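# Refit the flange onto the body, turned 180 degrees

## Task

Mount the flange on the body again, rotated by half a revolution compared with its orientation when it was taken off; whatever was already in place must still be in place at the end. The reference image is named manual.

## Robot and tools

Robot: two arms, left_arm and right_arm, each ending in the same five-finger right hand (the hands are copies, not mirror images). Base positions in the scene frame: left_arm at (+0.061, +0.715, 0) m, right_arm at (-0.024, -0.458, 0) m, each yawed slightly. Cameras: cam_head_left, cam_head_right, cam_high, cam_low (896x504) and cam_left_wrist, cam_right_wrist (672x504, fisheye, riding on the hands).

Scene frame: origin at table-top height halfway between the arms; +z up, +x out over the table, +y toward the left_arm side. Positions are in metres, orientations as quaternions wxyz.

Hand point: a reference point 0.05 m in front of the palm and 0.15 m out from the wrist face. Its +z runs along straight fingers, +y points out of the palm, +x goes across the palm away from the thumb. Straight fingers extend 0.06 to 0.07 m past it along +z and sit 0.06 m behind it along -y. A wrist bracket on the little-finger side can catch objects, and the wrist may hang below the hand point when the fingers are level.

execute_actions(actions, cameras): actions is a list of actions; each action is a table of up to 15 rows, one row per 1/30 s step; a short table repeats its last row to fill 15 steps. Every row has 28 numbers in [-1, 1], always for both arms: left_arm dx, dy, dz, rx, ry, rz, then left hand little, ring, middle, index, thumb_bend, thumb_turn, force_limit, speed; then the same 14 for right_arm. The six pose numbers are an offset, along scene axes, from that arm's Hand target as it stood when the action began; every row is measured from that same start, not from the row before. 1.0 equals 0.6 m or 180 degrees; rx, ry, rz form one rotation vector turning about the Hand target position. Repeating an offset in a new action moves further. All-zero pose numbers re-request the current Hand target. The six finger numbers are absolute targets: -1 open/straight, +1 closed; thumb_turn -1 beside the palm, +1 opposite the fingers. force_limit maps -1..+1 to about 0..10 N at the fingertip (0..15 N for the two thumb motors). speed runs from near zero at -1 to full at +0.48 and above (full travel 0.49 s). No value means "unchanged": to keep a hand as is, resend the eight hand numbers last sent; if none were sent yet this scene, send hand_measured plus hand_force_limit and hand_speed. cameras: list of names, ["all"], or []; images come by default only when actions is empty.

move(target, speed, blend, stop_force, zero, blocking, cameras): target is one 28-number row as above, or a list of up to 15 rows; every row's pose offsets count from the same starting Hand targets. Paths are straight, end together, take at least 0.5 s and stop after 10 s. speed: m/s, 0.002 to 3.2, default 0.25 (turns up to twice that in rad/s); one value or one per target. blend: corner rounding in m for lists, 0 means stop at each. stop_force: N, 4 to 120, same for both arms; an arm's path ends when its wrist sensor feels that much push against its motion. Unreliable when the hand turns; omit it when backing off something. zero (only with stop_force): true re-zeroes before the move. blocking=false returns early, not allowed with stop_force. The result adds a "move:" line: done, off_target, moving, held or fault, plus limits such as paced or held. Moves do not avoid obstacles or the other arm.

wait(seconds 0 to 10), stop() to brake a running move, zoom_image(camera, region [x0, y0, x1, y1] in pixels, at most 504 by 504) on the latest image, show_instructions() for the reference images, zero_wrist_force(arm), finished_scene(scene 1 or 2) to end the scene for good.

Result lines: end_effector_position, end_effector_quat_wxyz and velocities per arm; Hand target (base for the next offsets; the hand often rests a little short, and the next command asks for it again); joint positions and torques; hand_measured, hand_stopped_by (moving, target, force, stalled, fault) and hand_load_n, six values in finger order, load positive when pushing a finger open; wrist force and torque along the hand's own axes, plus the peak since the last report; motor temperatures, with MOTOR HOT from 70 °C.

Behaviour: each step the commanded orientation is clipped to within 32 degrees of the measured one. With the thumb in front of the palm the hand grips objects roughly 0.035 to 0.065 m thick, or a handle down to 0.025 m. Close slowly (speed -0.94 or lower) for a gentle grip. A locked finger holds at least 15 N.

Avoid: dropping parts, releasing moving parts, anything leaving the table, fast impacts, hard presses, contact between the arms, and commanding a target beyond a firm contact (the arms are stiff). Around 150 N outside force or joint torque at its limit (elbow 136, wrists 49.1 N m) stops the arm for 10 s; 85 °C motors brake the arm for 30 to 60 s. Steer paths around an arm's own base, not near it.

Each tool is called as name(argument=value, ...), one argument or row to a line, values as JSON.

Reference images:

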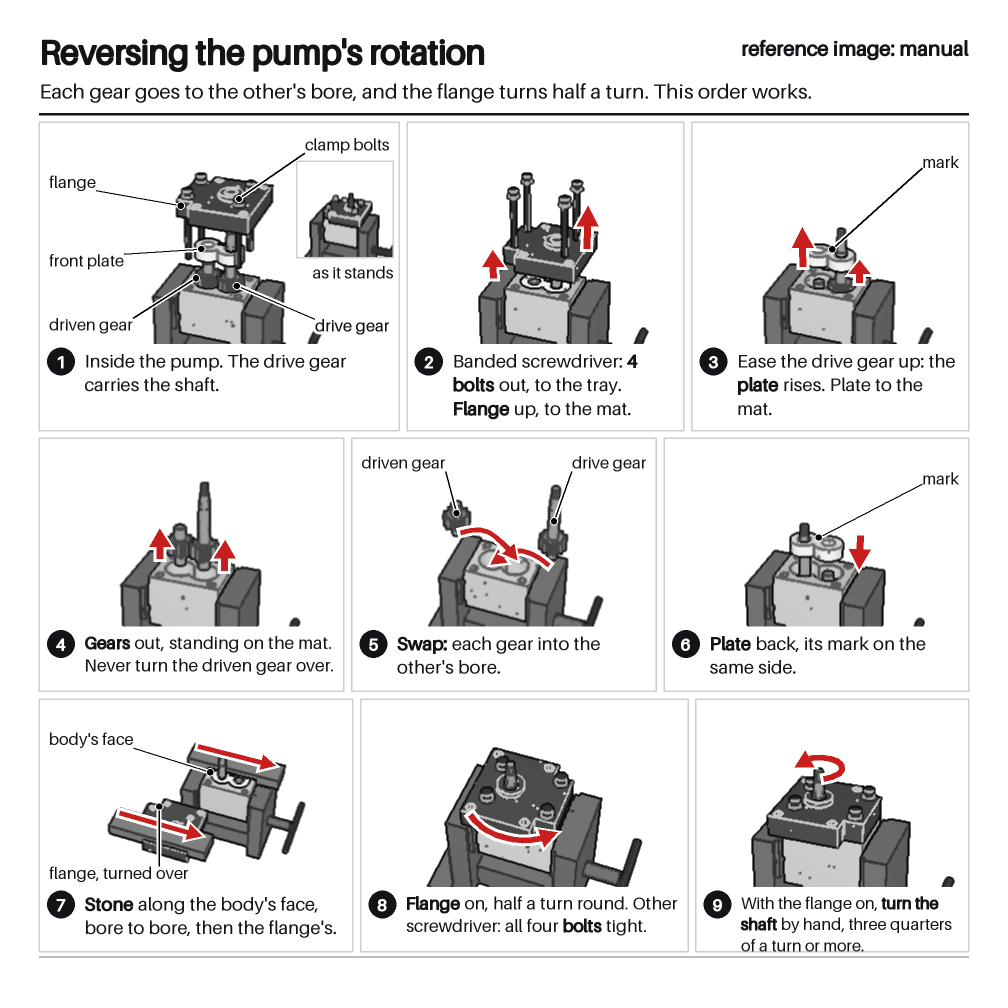

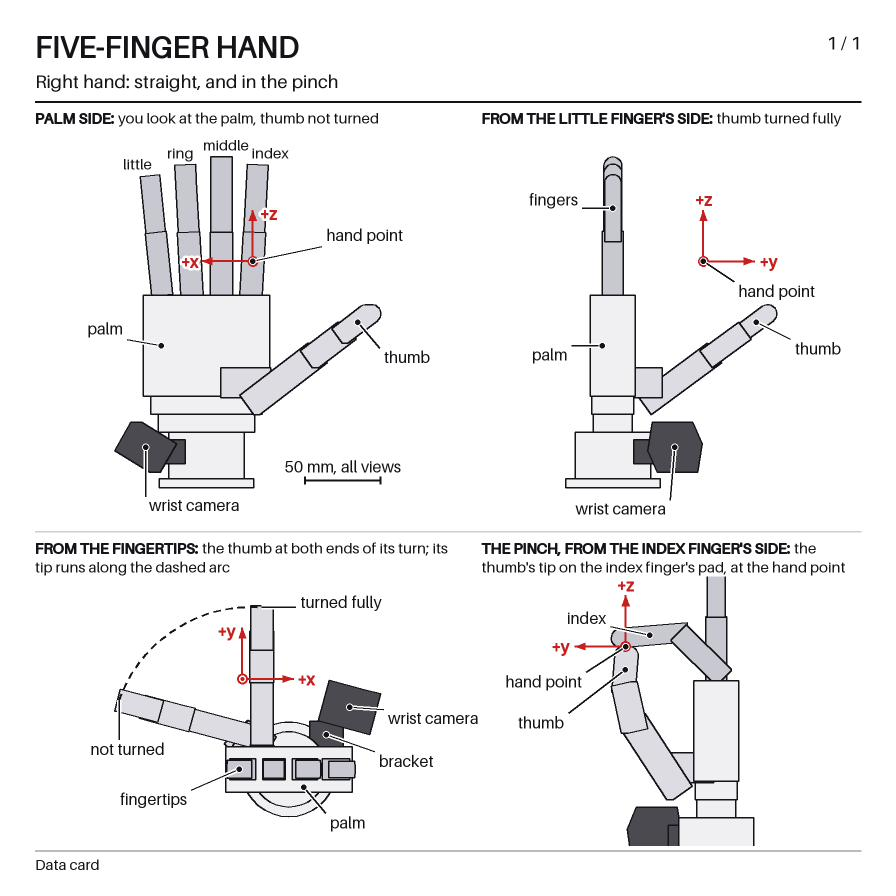

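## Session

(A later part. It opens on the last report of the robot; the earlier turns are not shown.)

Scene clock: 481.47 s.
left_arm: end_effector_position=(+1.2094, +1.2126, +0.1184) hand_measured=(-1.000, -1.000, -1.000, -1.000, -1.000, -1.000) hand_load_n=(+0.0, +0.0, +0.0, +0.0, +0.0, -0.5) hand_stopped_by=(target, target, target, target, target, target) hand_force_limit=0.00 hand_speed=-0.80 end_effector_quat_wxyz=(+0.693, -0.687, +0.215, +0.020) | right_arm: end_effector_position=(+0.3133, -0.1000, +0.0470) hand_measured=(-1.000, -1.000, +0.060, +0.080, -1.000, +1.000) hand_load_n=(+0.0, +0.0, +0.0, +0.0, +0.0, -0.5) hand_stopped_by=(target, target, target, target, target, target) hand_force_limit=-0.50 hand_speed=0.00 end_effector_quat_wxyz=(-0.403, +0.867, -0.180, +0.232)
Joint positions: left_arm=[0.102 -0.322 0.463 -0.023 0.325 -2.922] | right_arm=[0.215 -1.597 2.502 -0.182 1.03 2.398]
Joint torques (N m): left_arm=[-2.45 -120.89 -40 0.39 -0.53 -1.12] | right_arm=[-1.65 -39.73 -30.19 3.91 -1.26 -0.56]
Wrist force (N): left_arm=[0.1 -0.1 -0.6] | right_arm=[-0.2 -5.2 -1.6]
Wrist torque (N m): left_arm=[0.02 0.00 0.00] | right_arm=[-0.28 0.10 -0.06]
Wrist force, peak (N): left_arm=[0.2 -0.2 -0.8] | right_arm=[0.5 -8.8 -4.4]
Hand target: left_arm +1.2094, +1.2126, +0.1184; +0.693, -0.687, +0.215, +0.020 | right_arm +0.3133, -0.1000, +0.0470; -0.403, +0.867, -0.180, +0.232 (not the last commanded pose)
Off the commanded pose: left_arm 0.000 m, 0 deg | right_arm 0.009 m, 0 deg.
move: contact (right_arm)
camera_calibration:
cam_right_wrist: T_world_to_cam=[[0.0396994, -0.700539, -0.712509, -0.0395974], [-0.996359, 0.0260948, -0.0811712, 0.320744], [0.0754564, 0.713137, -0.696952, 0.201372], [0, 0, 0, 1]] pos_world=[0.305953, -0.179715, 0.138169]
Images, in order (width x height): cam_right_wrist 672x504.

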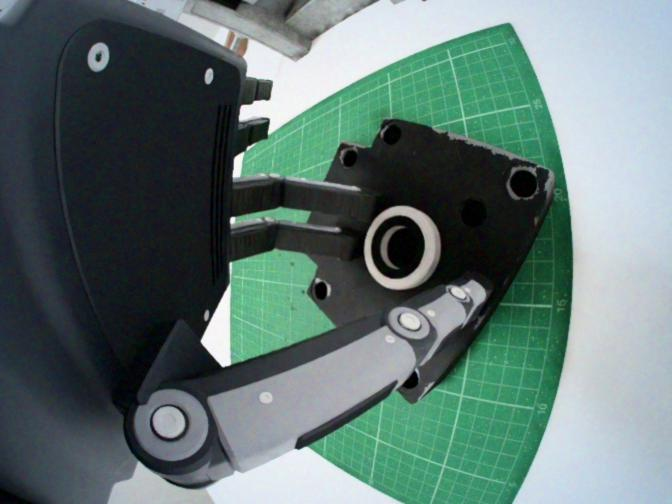

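move(
  target=[
    [0,0,0,0,0,0,-1,-1,-1,-1,-1,-1,0,-0.8,0,0,0.0015,0,0,0,-1,-1,0.06,0.08,-1,1,-0.5,0],
    [0,0,0,0,0,0,-1,-1,-1,-1,-1,-1,0,-0.8,0.0025,0.0043,0.0015,0,0,0,-1,-1,0.06,0.08,-1,1,-0.5,0],
  ],
  speed=0.02,
)

execute_actions(
  actions=[
    [[0,0,0,0,0,0,-1,-1,-1,-1,-1,-1,0,-0.8,0,0,0,0,0,0,-1,-1,0.35,0.4,-0.7,1,-0.5,-0.9]],
    [[0,0,0,0,0,0,-1,-1,-1,-1,-1,-1,0,-0.8,0,0,0,0,0,0,-1,-1,0.35,0.4,-0.7,1,-0.5,-0.9]],
    [[0,0,0,0,0,0,-1,-1,-1,-1,-1,-1,0,-0.8,0,0,0,0,0,0,-1,-1,0.35,0.4,-0.7,1,-0.5,-0.9]],
    [[0,0,0,0,0,0,-1,-1,-1,-1,-1,-1,0,-0.8,0,0,0,0,0,0,-1,-1,0.35,0.4,-0.7,1,-0.5,-0.9]],
  ],
  cameras=["cam_right_wrist"],
)

zoom_image(
  camera="cam_right_wrist",
  region=[300, 130, 500, 330],
)

Scene clock: 489.80 s.
left_arm: end_effector_position=(+1.2094, +1.2126, +0.1184) hand_measured=(-1.000, -1.000, -1.000, -1.000, -1.000, -1.000) hand_load_n=(-0.5, +0.0, +0.0, +0.0, +0.0, -0.5) hand_stopped_by=(target, target, target, target, target, target) hand_force_limit=0.00 hand_speed=-0.80 end_effector_quat_wxyz=(+0.693, -0.687, +0.215, +0.020) | right_arm: end_effector_position=(+0.3149, -0.0974, +0.0480) hand_measured=(-1.000, -1.000, +0.060, +0.080, -1.000, +1.000) hand_load_n=(+0.0, +0.0, +0.0, +0.0, +0.0, +0.0) hand_stopped_by=(target, target, target, target, target, target) hand_force_limit=-0.50 hand_speed=0.00 end_effector_quat_wxyz=(-0.403, +0.867, -0.180, +0.232)
Joint positions: left_arm=[0.102 -0.322 0.463 -0.023 0.325 -2.922] | right_arm=[0.224 -1.594 2.496 -0.182 1.037 2.405]
Joint torques (N m): left_arm=[-3.9 -120.24 -40.65 0.43 -0.55 -0.81] | right_arm=[-8.85 -42.84 -17.94 1.64 -2.6 -2.85]
Wrist force (N): left_arm=[0.0 -0.3 -0.5] | right_arm=[-0.2 -1.1 1.3]
Wrist torque (N m): left_arm=[-0.02 0.02 -0.01] | right_arm=[0.00 0.04 -0.03]
Wrist force, peak (N): left_arm=[0.3 -0.4 -0.7] | right_arm=[0.1 -5.4 -1.4]
Hand target: left_arm +1.2094, +1.2126, +0.1184; +0.693, -0.687, +0.215, +0.020 | right_arm +0.3148, -0.0974, +0.0479; -0.403, +0.867, -0.180, +0.232
Off the commanded pose: left_arm 0.000 m, 0 deg | right_arm 0.000 m, 0 deg.
move: done

Scene clock: 492.00 s.
left_arm: end_effector_position=(+1.2094, +1.2126, +0.1184) hand_measured=(-1.000, -1.000, -1.000, -1.000, -1.000, -1.000) hand_load_n=(+0.0, +0.0, +0.0, +0.0, +0.0, -0.5) hand_stopped_by=(target, target, target, target, target, target) hand_force_limit=0.00 hand_speed=-0.80 end_effector_quat_wxyz=(+0.693, -0.687, +0.215, +0.020) | right_arm: end_effector_position=(+0.3148, -0.0974, +0.0479) hand_measured=(-1.000, -1.000, +0.160, +0.400, -0.772, +1.000) hand_load_n=(+0.0, +0.0, +3.0, +0.0, +3.5, +0.0) hand_stopped_by=(target, target, force, target, force, target) hand_force_limit=-0.50 hand_speed=-0.90 end_effector_quat_wxyz=(-0.403, +0.867, -0.180, +0.232)
Joint positions: left_arm=[0.102 -0.322 0.463 -0.023 0.325 -2.922] | right_arm=[0.224 -1.594 2.496 -0.182 1.037 2.405]
Joint torques (N m): left_arm=[-3.2 -119.44 -40.15 0.51 -0.3 -1.23] | right_arm=[-11.56 -41.05 -18.06 3.77 1.91 -3.51]
Wrist force (N): left_arm=[0.1 -0.1 -0.4] | right_arm=[0.2 -4.0 1.7]
Wrist torque (N m): left_arm=[0.01 0.00 0.01] | right_arm=[0.05 0.05 -0.06]
Wrist force, peak (N): left_arm=[0.3 -0.2 -0.7] | right_arm=[-0.1 -6.3 3.5]
Hand target: left_arm +1.2094, +1.2126, +0.1184; +0.693, -0.687, +0.215, +0.020 | right_arm +0.3148, -0.0974, +0.0479; -0.403, +0.867, -0.180, +0.232
Off the commanded pose: left_arm 0.000 m, 0 deg | right_arm 0.000 m, 0 deg.
Step readings (end_effector_position of left_arm | right_arm):
0: (+1.2094, +1.2126, +0.1184) | (+0.3149, -0.0974, +0.0480)
1: (+1.2094, +1.2126, +0.1184) | (+0.3149, -0.0974, +0.0479)
2: (+1.2094, +1.2126, +0.1184) | (+0.3149, -0.0974, +0.0479)
4: (+1.2094, +1.2126, +0.1184) | (+0.3149, -0.0974, +0.0479)
8: (+1.2094, +1.2126, +0.1184) | (+0.3148, -0.0974, +0.0479)
15: (+1.2094, +1.2126, +0.1184) | (+0.3148, -0.0974, +0.0479)
16: (+1.2094, +1.2126, +0.1184) | (+0.3148, -0.0974, +0.0479)
17: (+1.2094, +1.2126, +0.1184) | (+0.3148, -0.0974, +0.0479)
19: (+1.2094, +1.2126, +0.1184) | (+0.3148, -0.0974, +0.0479)
23: (+1.2094, +1.2126, +0.1184) | (+0.3148, -0.0974, +0.0479)
30: (+1.2094, +1.2126, +0.1184) | (+0.3148, -0.0974, +0.0479)
31: (+1.2094, +1.2126, +0.1184) | (+0.3148, -0.0974, +0.0479)
32: (+1.2094, +1.2126, +0.1184) | (+0.3148, -0.0974, +0.0479)
34: (+1.2094, +1.2126, +0.1184) | (+0.3148, -0.0974, +0.0479)
38: (+1.2094, +1.2126, +0.1184) | (+0.3148, -0.0974, +0.0479)
45: (+1.2094, +1.2126, +0.1184) | (+0.3148, -0.0974, +0.0479)
46: (+1.2094, +1.2126, +0.1184) | (+0.3148, -0.0974, +0.0479)
47: (+1.2094, +1.2126, +0.1184) | (+0.3148, -0.0974, +0.0479)
49: (+1.2094, +1.2126, +0.1184) | (+0.3148, -0.0974, +0.0479)
53: (+1.2094, +1.2126, +0.1184) | (+0.3148, -0.0974, +0.0479)
60: (+1.2094, +1.2126, +0.1184) | (+0.3148, -0.0974, +0.0479)
camera_calibration:
cam_right_wrist: T_world_to_cam=[[0.0396281, -0.700537, -0.712515, -0.0372413], [-0.996361, 0.0261447, -0.0811201, 0.322249], [0.0754561, 0.713137, -0.696952, 0.200104], [0, 0, 0, 1]] pos_world=[0.307454, -0.177215, 0.139069]
Images, in order (width x height): cam_right_wrist 672x504.

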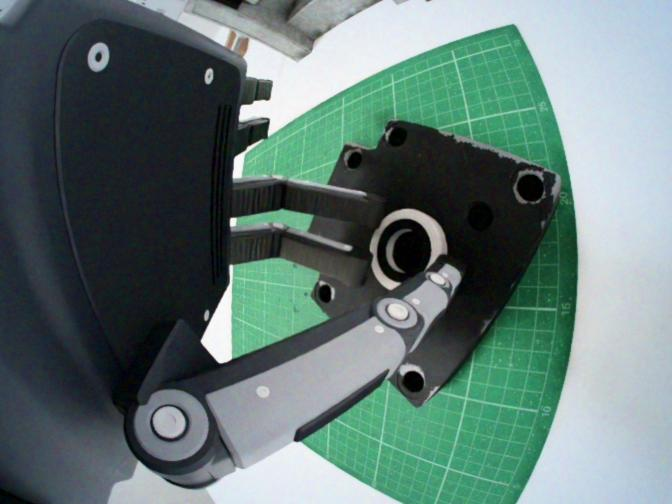

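Scaled by 2.520 from the camera's 672x504 image, which has a finer 960x720 frame.

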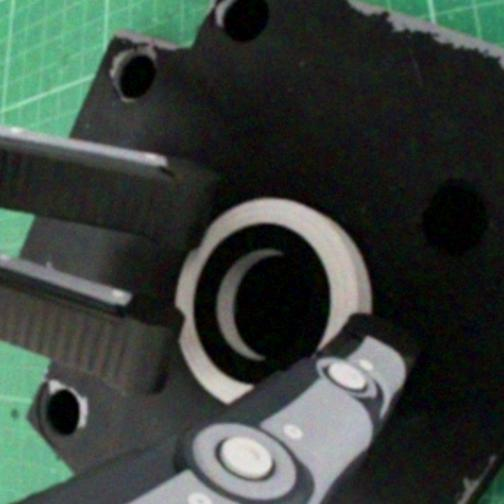

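execute_actions(
  actions=[
    [[0,0,0,0,0,0,-1,-1,-1,-1,-1,-1,0,-0.8,0,0,0,0,0,0,-1,-1,0.0,0.1,-1,1,-0.5,0.2]],
    [[0,0,0,0,0,0,-1,-1,-1,-1,-1,-1,0,-0.8,0,0,0.012,0,0,0,-1,-1,-1,0.1,-1,0.5,-0.5,0.2]],
  ],
)

move(
  target=[0,0,0,0,0,0,-1,-1,-1,-1,-1,-1,0,-0.8,0,0,-0.03,0,0,0,-1,-1,-1,0.1,-1,0.5,-0.5,0.2],
  speed=0.01,
  stop_force=4,
  cameras=["cam_right_wrist"],
)

zoom_image(
  camera="cam_right_wrist",
  region=[300, 130, 500, 330],
)

Scene clock: 505.20 s.
left_arm: end_effector_position=(+1.2094, +1.2126, +0.1184) hand_measured=(-1.000, -1.000, -1.000, -1.000, -1.000, -1.000) hand_load_n=(+0.0, +0.0, +0.0, +0.0, +0.0, -0.5) hand_stopped_by=(target, target, target, target, target, target) hand_force_limit=0.00 hand_speed=-0.80 end_effector_quat_wxyz=(+0.693, -0.687, +0.215, +0.020) | right_arm: end_effector_position=(+0.3149, -0.0974, +0.0552) hand_measured=(-1.000, -1.000, -1.000, +0.100, -1.000, +0.500) hand_load_n=(+0.0, +0.0, +0.0, +0.0, +0.0, +0.0) hand_stopped_by=(target, target, target, target, target, target) hand_force_limit=-0.50 hand_speed=0.20 end_effector_quat_wxyz=(-0.403, +0.867, -0.180, +0.232)
Joint positions: left_arm=[0.102 -0.322 0.463 -0.023 0.325 -2.922] | right_arm=[0.224 -1.609 2.491 -0.161 1.037 2.405]
Joint torques (N m): left_arm=[-1.89 -121.11 -41.17 0.51 -0.35 -0.89] | right_arm=[-6.07 -13.1 -18.87 2.23 -2.85 0.76]
Wrist force (N): left_arm=[0.2 -0.2 -0.2] | right_arm=[-0.2 -0.9 1.4]
Wrist torque (N m): left_arm=[-0.01 -0.03 0.00] | right_arm=[0.03 0.03 0.01]
Wrist force, peak (N): left_arm=[0.2 -0.2 -0.8] | right_arm=[0.6 -4.5 1.6]
Hand target: left_arm +1.2094, +1.2126, +0.1184; +0.693, -0.687, +0.215, +0.020 | right_arm +0.3148, -0.0974, +0.0551; -0.403, +0.867, -0.180, +0.232
Off the commanded pose: left_arm 0.000 m, 0 deg | right_arm 0.000 m, 0 deg.
Step readings (end_effector_position of left_arm | right_arm):
0: (+1.2094, +1.2126, +0.1184) | (+0.3148, -0.0974, +0.0479)
1: (+1.2094, +1.2126, +0.1184) | (+0.3148, -0.0974, +0.0479)
2: (+1.2094, +1.2126, +0.1184) | (+0.3148, -0.0974, +0.0479)
4: (+1.2094, +1.2126, +0.1184) | (+0.3148, -0.0974, +0.0479)
8: (+1.2094, +1.2126, +0.1184) | (+0.3148, -0.0974, +0.0479)
15: (+1.2094, +1.2126, +0.1184) | (+0.3148, -0.0974, +0.0479)
16: (+1.2094, +1.2126, +0.1184) | (+0.3149, -0.0974, +0.0481)
17: (+1.2094, +1.2126, +0.1184) | (+0.3148, -0.0974, +0.0495)
19: (+1.2094, +1.2126, +0.1184) | (+0.3149, -0.0974, +0.0542)
23: (+1.2094, +1.2126, +0.1184) | (+0.3149, -0.0974, +0.0556)
30: (+1.2094, +1.2126, +0.1184) | (+0.3149, -0.0974, +0.0552)

Scene clock: 506.67 s.
left_arm: end_effector_position=(+1.2094, +1.2126, +0.1184) hand_measured=(-1.000, -1.000, -1.000, -1.000, -1.000, -1.000) hand_load_n=(+0.0, -0.5, +0.0, +0.0, +0.0, +0.0) hand_stopped_by=(target, target, target, target, target, target) hand_force_limit=0.00 hand_speed=-0.80 end_effector_quat_wxyz=(+0.693, -0.687, +0.215, +0.020) | right_arm: end_effector_position=(+0.3148, -0.0974, +0.0515) hand_measured=(-1.000, -1.000, -1.000, +0.100, -1.000, +0.500) hand_load_n=(+0.0, +0.0, +0.0, +0.0, +0.0, -0.5) hand_stopped_by=(target, target, target, target, target, target) hand_force_limit=-0.50 hand_speed=0.20 end_effector_quat_wxyz=(-0.403, +0.867, -0.180, +0.232)
Joint positions: left_arm=[0.102 -0.322 0.463 -0.023 0.325 -2.922] | right_arm=[0.224 -1.601 2.494 -0.172 1.037 2.405]
Joint torques (N m): left_arm=[-3.15 -122.49 -40.45 0.65 -0.28 -1.1] | right_arm=[-7.35 -42.25 -30.47 4.25 2.53 0.79]
Wrist force (N): left_arm=[-0.3 0.0 -0.3] | right_arm=[0.6 -3.8 -0.7]
Wrist torque (N m): left_arm=[0.01 0.06 -0.02] | right_arm=[-0.19 -0.02 0.01]
Wrist force, peak (N): left_arm=[0.1 -0.1 -0.9] | right_arm=[2.4 -12.1 -7.4]
Hand target: left_arm +1.2094, +1.2126, +0.1184; +0.693, -0.687, +0.215, +0.020 | right_arm +0.3148, -0.0974, +0.0515; -0.403, +0.867, -0.180, +0.232 (not the last commanded pose)
Off the commanded pose: left_arm 0.000 m, 0 deg | right_arm 0.014 m, 0 deg.
move: contact (right_arm)
camera_calibration:
cam_right_wrist: T_world_to_cam=[[0.0396994, -0.700539, -0.712509, -0.0347705], [-0.996359, 0.0260948, -0.0811712, 0.322531], [0.0754564, 0.713137, -0.696952, 0.202543], [0, 0, 0, 1]] pos_world=[0.307453, -0.177215, 0.142569]
Images, in order (width x height): cam_right_wrist 672x504.

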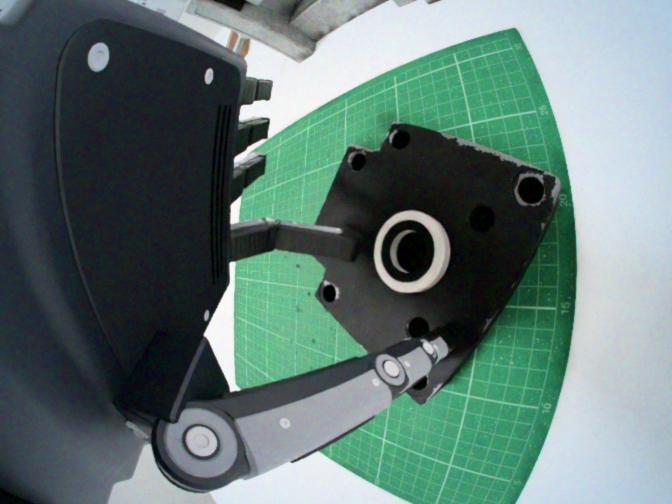

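Scaled by 2.520 from the camera's 672x504 image, which has a finer 960x720 frame.

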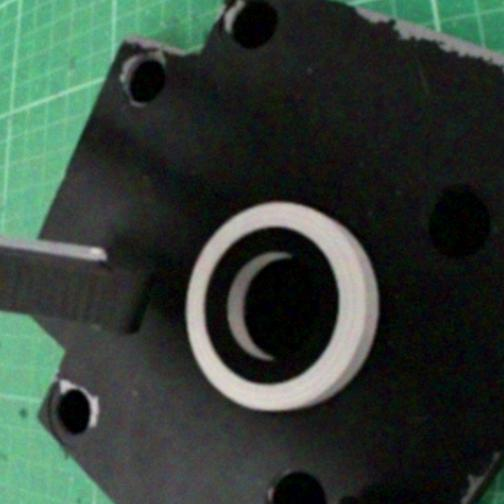

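execute_actions(
  actions=[
    [[0,0,0,0,0,0,-1,-1,-1,-1,-1,-1,0,-0.8,0,0,0.012,0,0,0,-1,-1,-1,0.1,0,1,-0.5,0.2]],
    [[0,0,0,0,0,0,-1,-1,-1,-1,-1,-1,0,-0.8,0,0,0,0,0,0,-1,-1,-1,0.1,0,1,-0.5,0.2]],
  ],
)

move(
  target=[0,0,0,0,0,0,-1,-1,-1,-1,-1,-1,0,-0.8,0,0,-0.04,0,0,0,-1,-1,-1,0.1,0,1,-0.5,0.2],
  speed=0.01,
  stop_force=4,
  cameras=["cam_right_wrist"],
)

zoom_image(
  camera="cam_right_wrist",
  region=[300, 130, 500, 330],
)

Scene clock: 512.93 s.
left_arm: end_effector_position=(+1.2094, +1.2126, +0.1184) hand_measured=(-1.000, -1.000, -1.000, -1.000, -1.000, -1.000) hand_load_n=(+0.0, +0.0, +0.0, +0.0, +0.0, +0.0) hand_stopped_by=(target, target, target, target, target, target) hand_force_limit=0.00 hand_speed=-0.80 end_effector_quat_wxyz=(+0.693, -0.687, +0.215, +0.020) | right_arm: end_effector_position=(+0.3148, -0.0974, +0.0587) hand_measured=(-1.000, -1.000, -1.000, +0.100, +0.000, +1.000) hand_load_n=(+0.0, +0.0, +0.0, +0.0, +0.0, +0.0) hand_stopped_by=(target, target, target, target, target, target) hand_force_limit=-0.50 hand_speed=0.20 end_effector_quat_wxyz=(-0.403, +0.867, -0.180, +0.232)
Joint positions: left_arm=[0.102 -0.322 0.463 -0.023 0.325 -2.922] | right_arm=[0.224 -1.616 2.488 -0.151 1.037 2.405]
Joint torques (N m): left_arm=[-2.61 -119.55 -40.15 0.51 -0.49 -1.21] | right_arm=[-8.55 -9.83 -18.69 3.82 -2.35 -3.19]
Wrist force (N): left_arm=[0.0 0.0 -0.4] | right_arm=[0.1 -1.0 1.4]
Wrist torque (N m): left_arm=[0.02 0.02 0.00] | right_arm=[0.01 -0.01 0.03]
Wrist force, peak (N): left_arm=[-0.3 -0.1 -0.8] | right_arm=[1.0 -4.1 -1.0]
Hand target: left_arm +1.2094, +1.2126, +0.1184; +0.693, -0.687, +0.215, +0.020 | right_arm +0.3148, -0.0974, +0.0587; -0.403, +0.867, -0.180, +0.232
Off the commanded pose: left_arm 0.000 m, 0 deg | right_arm 0.000 m, 0 deg.
Step readings (end_effector_position of left_arm | right_arm):
0: (+1.2094, +1.2126, +0.1184) | (+0.3148, -0.0974, +0.0515)
1: (+1.2094, +1.2126, +0.1184) | (+0.3148, -0.0974, +0.0516)
2: (+1.2094, +1.2126, +0.1184) | (+0.3148, -0.0974, +0.0532)
4: (+1.2094, +1.2126, +0.1184) | (+0.3149, -0.0974, +0.0578)
8: (+1.2094, +1.2126, +0.1184) | (+0.3149, -0.0974, +0.0592)
15: (+1.2094, +1.2126, +0.1184) | (+0.3149, -0.0974, +0.0587)
16: (+1.2094, +1.2126, +0.1184) | (+0.3149, -0.0974, +0.0587)
17: (+1.2094, +1.2126, +0.1184) | (+0.3149, -0.0974, +0.0587)
19: (+1.2094, +1.2126, +0.1184) | (+0.3149, -0.0974, +0.0587)
23: (+1.2094, +1.2126, +0.1184) | (+0.3149, -0.0974, +0.0587)
30: (+1.2094, +1.2126, +0.1184) | (+0.3148, -0.0974, +0.0587)

Scene clock: 515.30 s.
left_arm: end_effector_position=(+1.2094, +1.2126, +0.1184) hand_measured=(-1.000, -1.000, -1.000, -1.000, -1.000, -1.000) hand_load_n=(+0.0, +0.0, +0.0, +0.0, +0.0, +0.0) hand_stopped_by=(target, target, target, target, target, target) hand_force_limit=0.00 hand_speed=-0.80 end_effector_quat_wxyz=(+0.693, -0.687, +0.215, +0.020) | right_arm: end_effector_position=(+0.3148, -0.0974, +0.0457) hand_measured=(-1.000, -1.000, -1.000, +0.100, +0.000, +1.000) hand_load_n=(+0.0, +0.0, +0.0, -1.0, +0.0, +0.5) hand_stopped_by=(target, target, target, target, target, target) hand_force_limit=-0.50 hand_speed=0.20 end_effector_quat_wxyz=(-0.403, +0.867, -0.180, +0.232)
Joint positions: left_arm=[0.102 -0.322 0.463 -0.023 0.325 -2.922] | right_arm=[0.224 -1.589 2.498 -0.189 1.037 2.405]
Joint torques (N m): left_arm=[-2.02 -119.65 -40.53 0.33 -0.31 -1.24] | right_arm=[-8.72 -43.41 -29.72 4.17 2.1 -3.22]
Wrist force (N): left_arm=[-0.3 -0.1 -0.3] | right_arm=[0.5 -4.7 -0.8]
Wrist torque (N m): left_arm=[0.00 0.05 -0.02] | right_arm=[0.06 0.09 0.03]
Wrist force, peak (N): left_arm=[-0.1 -0.2 -0.8] | right_arm=[1.4 -8.8 -2.7]
Hand target: left_arm +1.2094, +1.2126, +0.1184; +0.693, -0.687, +0.215, +0.020 | right_arm +0.3148, -0.0974, +0.0457; -0.403, +0.867, -0.180, +0.232 (not the last commanded pose)
Off the commanded pose: left_arm 0.000 m, 0 deg | right_arm 0.011 m, 0 deg.
move: contact (right_arm)
camera_calibration:
cam_right_wrist: T_world_to_cam=[[0.0396994, -0.700539, -0.712509, -0.0388318], [-0.996359, 0.0260948, -0.0811712, 0.322068], [0.0754564, 0.713137, -0.696952, 0.19857], [0, 0, 0, 1]] pos_world=[0.307453, -0.177215, 0.136869]
Images, in order (width x height): cam_right_wrist 672x504.

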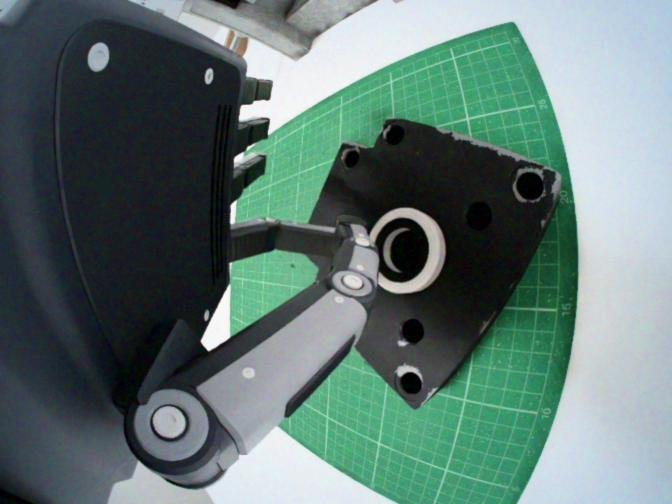

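Scaled by 2.520 from the camera's 672x504 image, which has a finer 960x720 frame.

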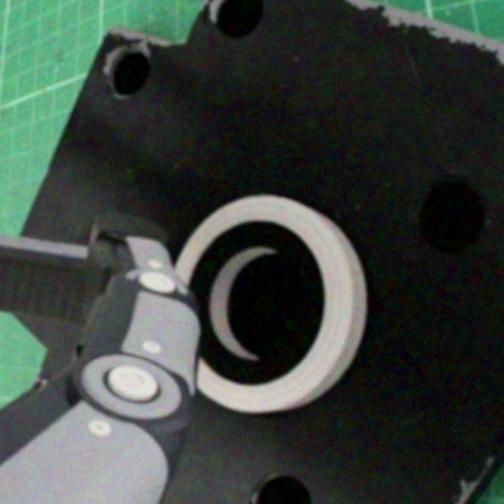

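move(
  target=[
    [0,0,0,0,0,0,-1,-1,-1,-1,-1,-1,0,-0.8,0,0,0.0238,0,0,0,-1,-1,-1,0.1,0,1,-0.5,0.2],
    [0,0,0,0,0,0,-1,-1,-1,-1,-1,-1,0,-0.8,-0.003,-0.003,0.0238,-0.0114,-0.019,0,-1,-1,0.06,0.08,-1,1,-0.5,0.2],
  ],
  speed=0.05,
)

move(
  target=[0,0,0,0,0,0,-1,-1,-1,-1,-1,-1,0,-0.8,0,0,-0.0235,0,0,0,-1,-1,0.06,0.08,-1,1,-0.5,0.2],
  speed=0.02,
  stop_force=4,
  cameras=["cam_right_wrist"],
)

zoom_image(
  camera="cam_right_wrist",
  region=[300, 130, 500, 330],
)

Scene clock: 561.53 s.
left_arm: end_effector_position=(+1.2094, +1.2126, +0.1184) hand_measured=(-1.000, -1.000, -1.000, -1.000, -1.000, -1.000) hand_load_n=(+0.0, +0.5, +0.0, +0.0, +0.0, -0.5) hand_stopped_by=(target, target, target, target, target, target) hand_force_limit=0.00 hand_speed=-0.80 end_effector_quat_wxyz=(+0.693, -0.687, +0.215, +0.020) | right_arm: end_effector_position=(+0.3130, -0.0992, +0.0600) hand_measured=(-1.000, -1.000, +0.060, +0.080, -1.000, +1.000) hand_load_n=(+0.0, +0.0, +0.0, +0.0, +0.0, +0.0) hand_stopped_by=(target, target, target, target, target, target) hand_force_limit=-0.50 hand_speed=0.20 end_effector_quat_wxyz=(-0.393, +0.867, -0.164, +0.261)
Joint positions: left_arm=[0.102 -0.322 0.463 -0.023 0.325 -2.922] | right_arm=[0.256 -1.641 2.503 -0.185 1.091 2.387]
Joint torques (N m): left_arm=[-2.31 -121.14 -40.37 1.18 -0.61 -1.1] | right_arm=[-12.18 -9.01 -32.73 3.53 -2.41 4.41]
Wrist force (N): left_arm=[0.5 0.2 -0.3] | right_arm=[0.2 -1.0 1.5]
Wrist torque (N m): left_arm=[0.05 -0.07 0.03] | right_arm=[0.00 -0.01 0.07]
Wrist force, peak (N): left_arm=[0.2 -0.1 -0.9] | right_arm=[0.9 -5.3 -0.7]
Hand target: left_arm +1.2094, +1.2126, +0.1184; +0.693, -0.687, +0.215, +0.020 | right_arm +0.3130, -0.0992, +0.0600; -0.393, +0.867, -0.164, +0.261
Off the commanded pose: left_arm 0.000 m, 0 deg | right_arm 0.000 m, 0 deg.
move: done

Scene clock: 563.30 s.
left_arm: end_effector_position=(+1.2094, +1.2126, +0.1184) hand_measured=(-1.000, -1.000, -1.000, -1.000, -1.000, -1.000) hand_load_n=(+0.0, +0.0, +0.0, +0.0, +0.0, -0.5) hand_stopped_by=(target, target, target, target, target, target) hand_force_limit=0.00 hand_speed=-0.80 end_effector_quat_wxyz=(+0.693, -0.687, +0.215, +0.020) | right_arm: end_effector_position=(+0.3130, -0.0992, +0.0465) hand_measured=(-1.000, -1.000, +0.060, +0.080, -1.000, +1.000) hand_load_n=(+0.0, +0.0, +0.0, -0.5, +0.0, -0.5) hand_stopped_by=(target, target, target, target, target, target) hand_force_limit=-0.50 hand_speed=0.20 end_effector_quat_wxyz=(-0.393, +0.867, -0.164, +0.261)
Joint positions: left_arm=[0.102 -0.322 0.463 -0.023 0.325 -2.922] | right_arm=[0.256 -1.613 2.515 -0.225 1.091 2.387]
Joint torques (N m): left_arm=[-2.47 -119.2 -40.6 0.92 -0.5 -1.38] | right_arm=[-9.86 -39.87 -31.3 2.23 2.05 2.36]
Wrist force (N): left_arm=[0.3 -0.3 -0.8] | right_arm=[1.4 -3.7 -0.3]
Wrist torque (N m): left_arm=[0.01 -0.03 0.01] | right_arm=[-0.08 -0.04 0.06]
Wrist force, peak (N): left_arm=[0.3 -0.3 -0.8] | right_arm=[2.3 -11.6 -6.0]
Hand target: left_arm +1.2094, +1.2126, +0.1184; +0.693, -0.687, +0.215, +0.020 | right_arm +0.3130, -0.0992, +0.0465; -0.393, +0.867, -0.164, +0.261 (not the last commanded pose)
Off the commanded pose: left_arm 0.000 m, 0 deg | right_arm 0.001 m, 0 deg.
move: contact (right_arm)
camera_calibration:
cam_right_wrist: T_world_to_cam=[[0.0812923, -0.725536, -0.683366, -0.0563004], [-0.98973, 0.0221273, -0.14123, 0.3207], [0.117588, 0.687829, -0.716285, 0.185643], [0, 0, 0, 1]] pos_world=[0.300153, -0.175635, 0.139792]
Images, in order (width x height): cam_right_wrist 672x504.

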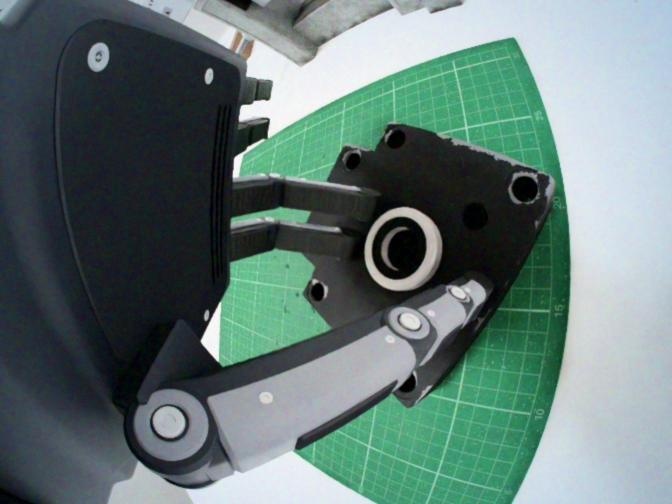

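Scaled by 2.520 from the camera's 672x504 image, which has a finer 960x720 frame.

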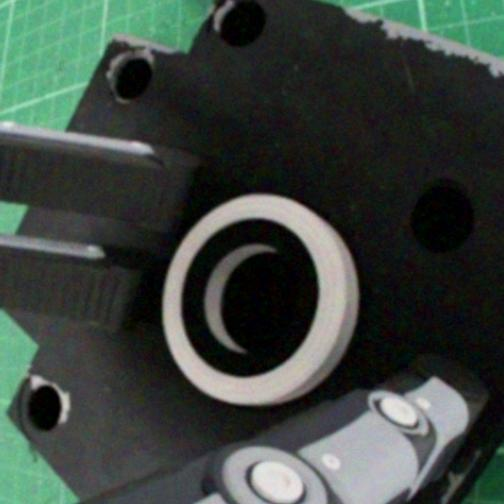

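execute_actions(
  actions=[
    [[0,0,0,0,0,0,-1,-1,-1,-1,-1,-1,0,-0.8,0,0,0.0008,0,0,0,-1,-1,0.35,0.35,-0.7,1,-0.6,-0.9]],
    [[0,0,0,0,0,0,-1,-1,-1,-1,-1,-1,0,-0.8,0,0,0,0,0,0,-1,-1,0.35,0.35,-0.7,1,-0.6,-0.9]],
    [[0,0,0,0,0,0,-1,-1,-1,-1,-1,-1,0,-0.8,0,0,0,0,0,0,-1,-1,0.35,0.35,-0.7,1,-0.6,-0.9]],
    [[0,0,0,0,0,0,-1,-1,-1,-1,-1,-1,0,-0.8,0,0,0,0,0,0,-1,-1,0.35,0.35,-0.7,1,-0.6,-0.9]],
  ],
  cameras=["cam_right_wrist"],
)

zoom_image(
  camera="cam_right_wrist",
  region=[300, 130, 500, 330],
)

Scene clock: 572.67 s.
left_arm: end_effector_position=(+1.2094, +1.2126, +0.1184) hand_measured=(-1.000, -1.000, -1.000, -1.000, -1.000, -1.000) hand_load_n=(+0.0, +0.0, +0.0, +0.0, +0.0, -0.5) hand_stopped_by=(target, target, target, target, target, target) hand_force_limit=0.00 hand_speed=-0.80 end_effector_quat_wxyz=(+0.693, -0.687, +0.215, +0.020) | right_arm: end_effector_position=(+0.3130, -0.0992, +0.0470) hand_measured=(-1.000, -1.000, +0.114, +0.350, -0.724, +1.000) hand_load_n=(+0.0, +0.0, +2.5, +0.0, +3.5, +0.0) hand_stopped_by=(target, target, force, target, force, target) hand_force_limit=-0.60 hand_speed=-0.90 end_effector_quat_wxyz=(-0.393, +0.867, -0.164, +0.261)
Joint positions: left_arm=[0.102 -0.322 0.463 -0.023 0.325 -2.922] | right_arm=[0.256 -1.614 2.514 -0.223 1.091 2.387]
Joint torques (N m): left_arm=[-4 -120.75 -39.54 1 -0.15 -1.38] | right_arm=[-10.42 -9.83 -16.44 -0.63 1.99 1.71]
Wrist force (N): left_arm=[0.0 -0.2 -0.3] | right_arm=[2.1 -2.7 1.1]
Wrist torque (N m): left_arm=[-0.01 0.01 -0.01] | right_arm=[0.06 -0.03 0.02]
Wrist force, peak (N): left_arm=[0.1 -0.3 -0.9] | right_arm=[1.2 -4.9 3.3]
Hand target: left_arm +1.2094, +1.2126, +0.1184; +0.693, -0.687, +0.215, +0.020 | right_arm +0.3130, -0.0992, +0.0470; -0.393, +0.867, -0.164, +0.261
Off the commanded pose: left_arm 0.000 m, 0 deg | right_arm 0.000 m, 0 deg.
Step readings (end_effector_position of left_arm | right_arm):
0: (+1.2094, +1.2126, +0.1184) | (+0.3130, -0.0992, +0.0465)
1: (+1.2094, +1.2126, +0.1184) | (+0.3130, -0.0992, +0.0465)
2: (+1.2094, +1.2126, +0.1184) | (+0.3131, -0.0992, +0.0466)
4: (+1.2094, +1.2126, +0.1184) | (+0.3131, -0.0992, +0.0469)
8: (+1.2094, +1.2126, +0.1184) | (+0.3131, -0.0992, +0.0470)
15: (+1.2094, +1.2126, +0.1184) | (+0.3131, -0.0992, +0.0470)
16: (+1.2094, +1.2126, +0.1184) | (+0.3131, -0.0992, +0.0470)
17: (+1.2094, +1.2126, +0.1184) | (+0.3131, -0.0992, +0.0470)
19: (+1.2094, +1.2126, +0.1184) | (+0.3131, -0.0992, +0.0470)
23: (+1.2094, +1.2126, +0.1184) | (+0.3131, -0.0992, +0.0470)
30: (+1.2094, +1.2126, +0.1184) | (+0.3131, -0.0992, +0.0470)
31: (+1.2094, +1.2126, +0.1184) | (+0.3131, -0.0992, +0.0470)
32: (+1.2094, +1.2126, +0.1184) | (+0.3131, -0.0992, +0.0470)
34: (+1.2094, +1.2126, +0.1184) | (+0.3131, -0.0992, +0.0470)
38: (+1.2094, +1.2126, +0.1184) | (+0.3131, -0.0992, +0.0470)
45: (+1.2094, +1.2126, +0.1184) | (+0.3130, -0.0992, +0.0470)
46: (+1.2094, +1.2126, +0.1184) | (+0.3130, -0.0992, +0.0470)
47: (+1.2094, +1.2126, +0.1184) | (+0.3130, -0.0992, +0.0470)
49: (+1.2094, +1.2126, +0.1184) | (+0.3130, -0.0992, +0.0470)
53: (+1.2094, +1.2126, +0.1184) | (+0.3130, -0.0992, +0.0470)
60: (+1.2094, +1.2126, +0.1184) | (+0.3130, -0.0992, +0.0470)
camera_calibration:
cam_right_wrist: T_world_to_cam=[[0.0812923, -0.725536, -0.683366, -0.0559506], [-0.98973, 0.0221273, -0.14123, 0.320672], [0.117588, 0.687829, -0.716285, 0.186013], [0, 0, 0, 1]] pos_world=[0.300053, -0.175635, 0.140292]
Images, in order (width x height): cam_right_wrist 672x504.

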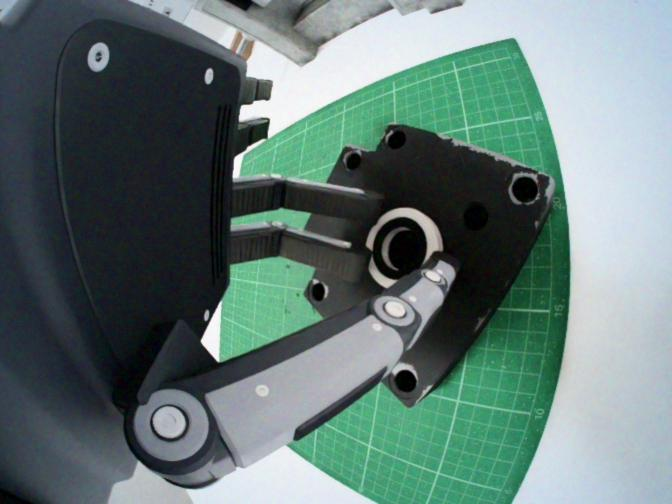

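Scaled by 2.520 from the camera's 672x504 image, which has a finer 960x720 frame.

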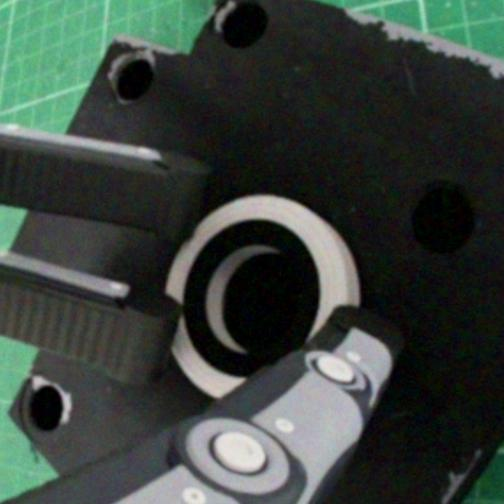

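execute_actions(
  actions=[
    [[0,0,0,0,0,0,-1,-1,-1,-1,-1,-1,0,-0.8,0,0,0,0,0,0,-1,-1,0.04,0.0,-1,1,-0.6,0]],
    [[0,0,0,0,0,0,-1,-1,-1,-1,-1,-1,0,-0.8,0,0,0.005,0,0,0,-1,-1,0.04,0.0,-1,0.8,-0.6,0]],
  ],
)

move(
  target=[0,0,0,0,0,0,-1,-1,-1,-1,-1,-1,0,-0.8,0.007,-0.0043,-0.0043,0,0,0,-1,-1,0.04,0.04,-1,0.8,-0.6,0],
  speed=0.02,
  cameras=["cam_right_wrist"],
)

zoom_image(
  camera="cam_right_wrist",
  region=[300, 130, 500, 330],
)

Scene clock: 598.97 s.
left_arm: end_effector_position=(+1.2094, +1.2126, +0.1184) hand_measured=(-1.000, -1.000, -1.000, -1.000, -1.000, -1.000) hand_load_n=(+0.0, +0.0, +0.0, +0.0, +0.0, -0.5) hand_stopped_by=(target, target, target, target, target, target) hand_force_limit=0.00 hand_speed=-0.80 end_effector_quat_wxyz=(+0.693, -0.687, +0.215, +0.020) | right_arm: end_effector_position=(+0.3130, -0.0992, +0.0500) hand_measured=(-1.000, -1.000, +0.040, +0.002, -1.000, +0.800) hand_load_n=(+0.0, -0.5, +0.0, +0.0, +0.0, +0.0) hand_stopped_by=(target, target, target, target, target, target) hand_force_limit=-0.60 hand_speed=0.00 end_effector_quat_wxyz=(-0.393, +0.867, -0.164, +0.261)
Joint positions: left_arm=[0.102 -0.322 0.463 -0.023 0.325 -2.922] | right_arm=[0.256 -1.62 2.512 -0.215 1.091 2.387]
Joint torques (N m): left_arm=[-2.33 -120.23 -39.82 0.83 -0.53 -1.38] | right_arm=[-9.75 -11.19 -18.05 -2.03 1.65 1.81]
Wrist force (N): left_arm=[0.1 -0.1 -0.4] | right_arm=[0.1 -1.3 1.4]
Wrist torque (N m): left_arm=[0.01 0.00 0.00] | right_arm=[-0.04 0.01 0.05]
Wrist force, peak (N): left_arm=[-0.3 -0.2 -0.8] | right_arm=[3.5 -12.1 -10.7]
Hand target: left_arm +1.2094, +1.2126, +0.1184; +0.693, -0.687, +0.215, +0.020 | right_arm +0.3130, -0.0992, +0.0500; -0.393, +0.867, -0.164, +0.261
Off the commanded pose: left_arm 0.000 m, 0 deg | right_arm 0.000 m, 0 deg.
Step readings (end_effector_position of left_arm | right_arm):
0: (+1.2094, +1.2126, +0.1184) | (+0.3130, -0.0992, +0.0470)
1: (+1.2094, +1.2126, +0.1184) | (+0.3130, -0.0992, +0.0470)
2: (+1.2094, +1.2126, +0.1184) | (+0.3130, -0.0992, +0.0470)
4: (+1.2094, +1.2126, +0.1184) | (+0.3130, -0.0992, +0.0470)
8: (+1.2094, +1.2126, +0.1184) | (+0.3131, -0.0992, +0.0470)
15: (+1.2094, +1.2126, +0.1184) | (+0.3131, -0.0992, +0.0470)
16: (+1.2094, +1.2126, +0.1184) | (+0.3131, -0.0992, +0.0470)
17: (+1.2094, +1.2126, +0.1184) | (+0.3131, -0.0992, +0.0477)
19: (+1.2094, +1.2126, +0.1184) | (+0.3130, -0.0992, +0.0496)
23: (+1.2094, +1.2126, +0.1184) | (+0.3130, -0.0992, +0.0502)
30: (+1.2094, +1.2126, +0.1184) | (+0.3131, -0.0992, +0.0500)

Scene clock: 599.67 s.
left_arm: end_effector_position=(+1.2094, +1.2126, +0.1184) hand_measured=(-1.000, -1.000, -1.000, -1.000, -1.000, -1.000) hand_load_n=(+0.0, +0.0, +0.0, +0.0, +0.0, -0.5) hand_stopped_by=(target, target, target, target, target, target) hand_force_limit=0.00 hand_speed=-0.80 end_effector_quat_wxyz=(+0.693, -0.687, +0.215, +0.020) | right_arm: end_effector_position=(+0.3174, -0.1018, +0.0474) hand_measured=(-1.000, -1.000, +0.040, +0.040, -1.000, +0.800) hand_load_n=(+0.0, +0.0, +0.0, +0.0, -0.5, -3.5) hand_stopped_by=(target, target, target, target, target, target) hand_force_limit=-0.60 hand_speed=0.00 end_effector_quat_wxyz=(-0.393, +0.867, -0.164, +0.261)
Joint positions: left_arm=[0.102 -0.322 0.463 -0.023 0.325 -2.922] | right_arm=[0.242 -1.611 2.511 -0.219 1.081 2.378]
Joint torques (N m): left_arm=[-3.89 -122.05 -40.18 0.7 -0.75 -1.49] | right_arm=[2.74 -11.2 -14.62 -0.36 4.58 -1.56]
Wrist force (N): left_arm=[0.1 -0.3 -0.5] | right_arm=[6.9 -46.4 -31.2]
Wrist torque (N m): left_arm=[-0.01 0.00 0.00] | right_arm=[-3.00 -0.35 -0.04]
Wrist force, peak (N): left_arm=[0.1 -0.1 -0.9] | right_arm=[-2.0 -51.9 -34.6]
Hand target: left_arm +1.2094, +1.2126, +0.1184; +0.693, -0.687, +0.215, +0.020 | right_arm +0.3172, -0.1018, +0.0474; -0.393, +0.867, -0.164, +0.261
Off the commanded pose: left_arm 0.000 m, 0 deg | right_arm 0.000 m, 0 deg.
move: done
camera_calibration:
cam_right_wrist: T_world_to_cam=[[0.081501, -0.725503, -0.683376, -0.0580506], [-0.989688, 0.0221252, -0.141522, 0.325169], [0.117794, 0.687863, -0.716218, 0.187574], [0, 0, 0, 1]] pos_world=[0.304452, -0.178335, 0.140692]
Images, in order (width x height): cam_right_wrist 672x504.

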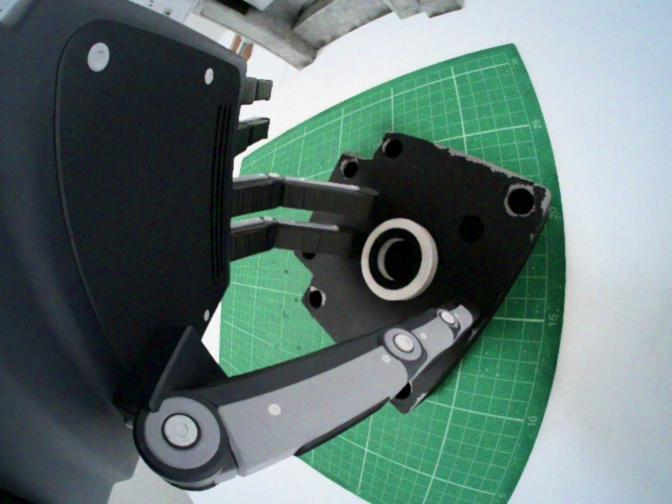

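Scaled by 2.520 from the camera's 672x504 image, which has a finer 960x720 frame.

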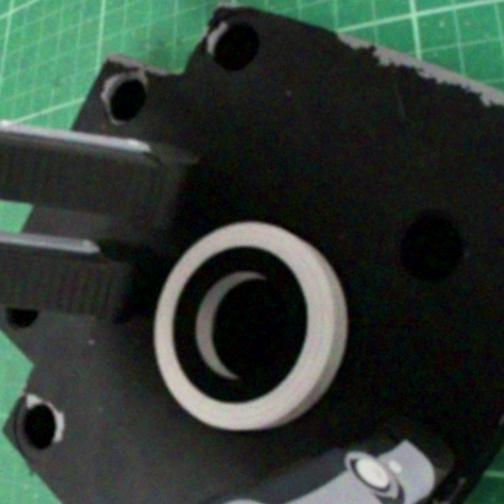

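move(
  target=[0,0,0,0,0,0,-1,-1,-1,-1,-1,-1,0,-0.8,0,0,0.01,0,0,0,-1,-1,0.04,0.04,-1,0.8,-0.6,0],
  speed=0.05,
)

Scene clock: 604.17 s.
left_arm: end_effector_position=(+1.2094, +1.2126, +0.1184) hand_measured=(-1.000, -1.000, -1.000, -1.000, -1.000, -1.000) hand_load_n=(+0.0, +0.0, +0.0, +0.0, +0.0, -0.5) hand_stopped_by=(target, target, target, target, target, target) hand_force_limit=0.00 hand_speed=-0.80 end_effector_quat_wxyz=(+0.693, -0.687, +0.215, +0.020) | right_arm: end_effector_position=(+0.3172, -0.1018, +0.0535) hand_measured=(-1.000, -1.000, +0.040, +0.040, -1.000, +0.800) hand_load_n=(+0.0, +0.0, +0.0, +0.0, +0.0, +0.0) hand_stopped_by=(target, target, target, target, target, target) hand_force_limit=-0.60 hand_speed=0.00 end_effector_quat_wxyz=(-0.393, +0.867, -0.164, +0.261)
Joint positions: left_arm=[0.102 -0.322 0.463 -0.023 0.325 -2.922] | right_arm=[0.242 -1.624 2.506 -0.201 1.081 2.378]
Joint torques (N m): left_arm=[-3.02 -120.94 -41.01 0.88 -0.38 -1.32] | right_arm=[7.15 -12.01 -27.71 -1.51 -2.27 3.12]
Wrist force (N): left_arm=[0.3 -0.2 -0.4] | right_arm=[0.3 -0.8 0.9]
Wrist torque (N m): left_arm=[0.00 -0.04 0.01] | right_arm=[0.06 0.00 0.09]
Wrist force, peak (N): left_arm=[0.1 0.0 -0.9] | right_arm=[6.6 -46.7 -31.5]
Hand target: left_arm +1.2094, +1.2126, +0.1184; +0.693, -0.687, +0.215, +0.020 | right_arm +0.3172, -0.1018, +0.0534; -0.393, +0.867, -0.164, +0.261
Off the commanded pose: left_arm 0.000 m, 0 deg | right_arm 0.000 m, 0 deg.
move: done

move(
  target=[0,0,0,0,0,0,-1,-1,-1,-1,-1,-1,0,-0.8,-0.0027,0.0018,0.0027,-0.009,0.0054,-0.0036,-1,-1,0.06,0.08,-1,0.9,-0.6,0],
  speed=0.05,
)

move(
  target=[0,0,0,0,0,0,-1,-1,-1,-1,-1,-1,0,-0.8,0,0,-0.018,0,0,0,-1,-1,0.06,0.08,-1,0.9,-0.6,0],
  speed=0.01,
  stop_force=4,
  cameras=["cam_right_wrist"],
)

zoom_image(
  camera="cam_right_wrist",
  region=[300, 130, 500, 330],
)

Scene clock: 621.27 s.
left_arm: end_effector_position=(+1.2094, +1.2126, +0.1184) hand_measured=(-1.000, -1.000, -1.000, -1.000, -1.000, -1.000) hand_load_n=(+0.0, +0.0, +0.0, +0.0, +0.0, -0.5) hand_stopped_by=(target, target, target, target, target, target) hand_force_limit=0.00 hand_speed=-0.80 end_effector_quat_wxyz=(+0.693, -0.687, +0.215, +0.020) | right_arm: end_effector_position=(+0.3156, -0.1007, +0.0550) hand_measured=(-1.000, -1.000, +0.060, +0.080, -1.000, +0.900) hand_load_n=(+0.0, +0.0, +0.0, +0.0, +0.0, +0.5) hand_stopped_by=(target, target, target, target, target, target) hand_force_limit=-0.60 hand_speed=0.00 end_effector_quat_wxyz=(-0.377, +0.873, -0.169, +0.258)
Joint positions: left_arm=[0.102 -0.322 0.463 -0.023 0.325 -2.922] | right_arm=[0.274 -1.62 2.487 -0.167 1.129 2.388]
Joint torques (N m): left_arm=[-3.57 -119.88 -39.69 0.81 -0.56 -1.66] | right_arm=[-13.06 -19.86 -19.97 -2.38 -2.87 0.38]
Wrist force (N): left_arm=[0.0 -0.1 -0.5] | right_arm=[0.6 -1.0 0.7]
Wrist torque (N m): left_arm=[0.02 0.02 0.00] | right_arm=[0.05 -0.05 0.00]
Wrist force, peak (N): left_arm=[0.0 0.0 -0.9] | right_arm=[0.7 -1.0 1.1]
Hand target: left_arm +1.2094, +1.2126, +0.1184; +0.693, -0.687, +0.215, +0.020 | right_arm +0.3156, -0.1007, +0.0550; -0.377, +0.873, -0.168, +0.258
Off the commanded pose: left_arm 0.000 m, 0 deg | right_arm 0.000 m, 0 deg.
move: done

Scene clock: 623.20 s.
left_arm: end_effector_position=(+1.2094, +1.2126, +0.1184) hand_measured=(-1.000, -1.000, -1.000, -1.000, -1.000, -1.000) hand_load_n=(+0.0, +0.0, +0.0, +0.0, +0.0, +0.0) hand_stopped_by=(target, target, target, target, target, target) hand_force_limit=0.00 hand_speed=-0.80 end_effector_quat_wxyz=(+0.693, -0.687, +0.215, +0.020) | right_arm: end_effector_position=(+0.3156, -0.1007, +0.0468) hand_measured=(-1.000, -1.000, +0.060, +0.080, -1.000, +0.900) hand_load_n=(+0.0, +0.0, +0.0, -1.0, +0.0, -0.5) hand_stopped_by=(target, target, target, target, target, target) hand_force_limit=-0.60 hand_speed=0.00 end_effector_quat_wxyz=(-0.377, +0.873, -0.168, +0.258)
Joint positions: left_arm=[0.102 -0.322 0.463 -0.023 0.325 -2.922] | right_arm=[0.274 -1.603 2.493 -0.191 1.129 2.387]
Joint torques (N m): left_arm=[-4.21 -121.8 -40.37 1.09 -0.44 -1.69] | right_arm=[-9.3 -41.85 -30.35 3.99 2.18 -3.21]
Wrist force (N): left_arm=[0.0 -0.1 -0.3] | right_arm=[1.3 -4.1 -1.2]
Wrist torque (N m): left_arm=[0.00 0.00 0.00] | right_arm=[0.07 0.01 -0.01]
Wrist force, peak (N): left_arm=[0.2 -0.1 -0.8] | right_arm=[2.2 -9.6 -5.2]
Hand target: left_arm +1.2094, +1.2126, +0.1184; +0.693, -0.687, +0.215, +0.020 | right_arm +0.3156, -0.1007, +0.0468; -0.377, +0.873, -0.168, +0.258 (not the last commanded pose)
Off the commanded pose: left_arm 0.000 m, 0 deg | right_arm 0.003 m, 0 deg.
move: contact (right_arm)
camera_calibration:
cam_right_wrist: T_world_to_cam=[[0.0616278, -0.745352, -0.663817, -0.0541539], [-0.991691, 0.0295181, -0.125211, 0.3239], [0.112921, 0.666017, -0.73734, 0.186868], [0, 0, 0, 1]] pos_world=[0.303445, -0.174382, 0.142393]
Images, in order (width x height): cam_right_wrist 672x504.

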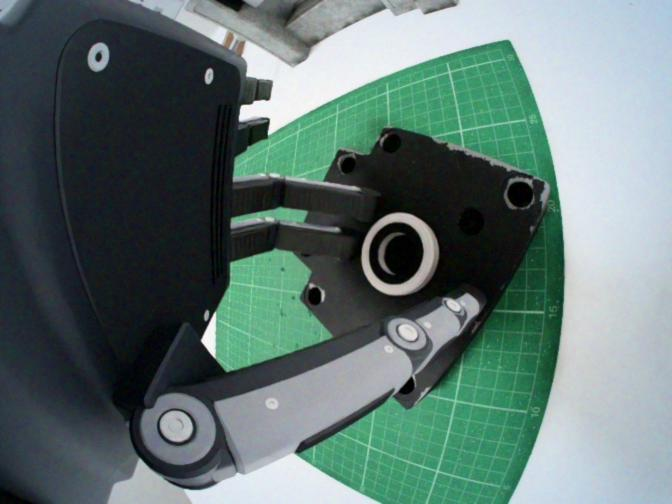

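Scaled by 2.520 from the camera's 672x504 image, which has a finer 960x720 frame.

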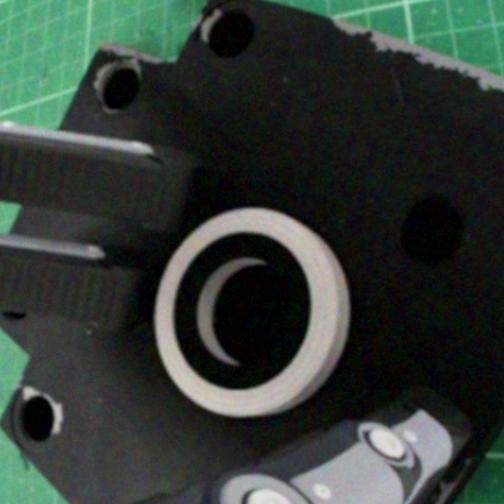

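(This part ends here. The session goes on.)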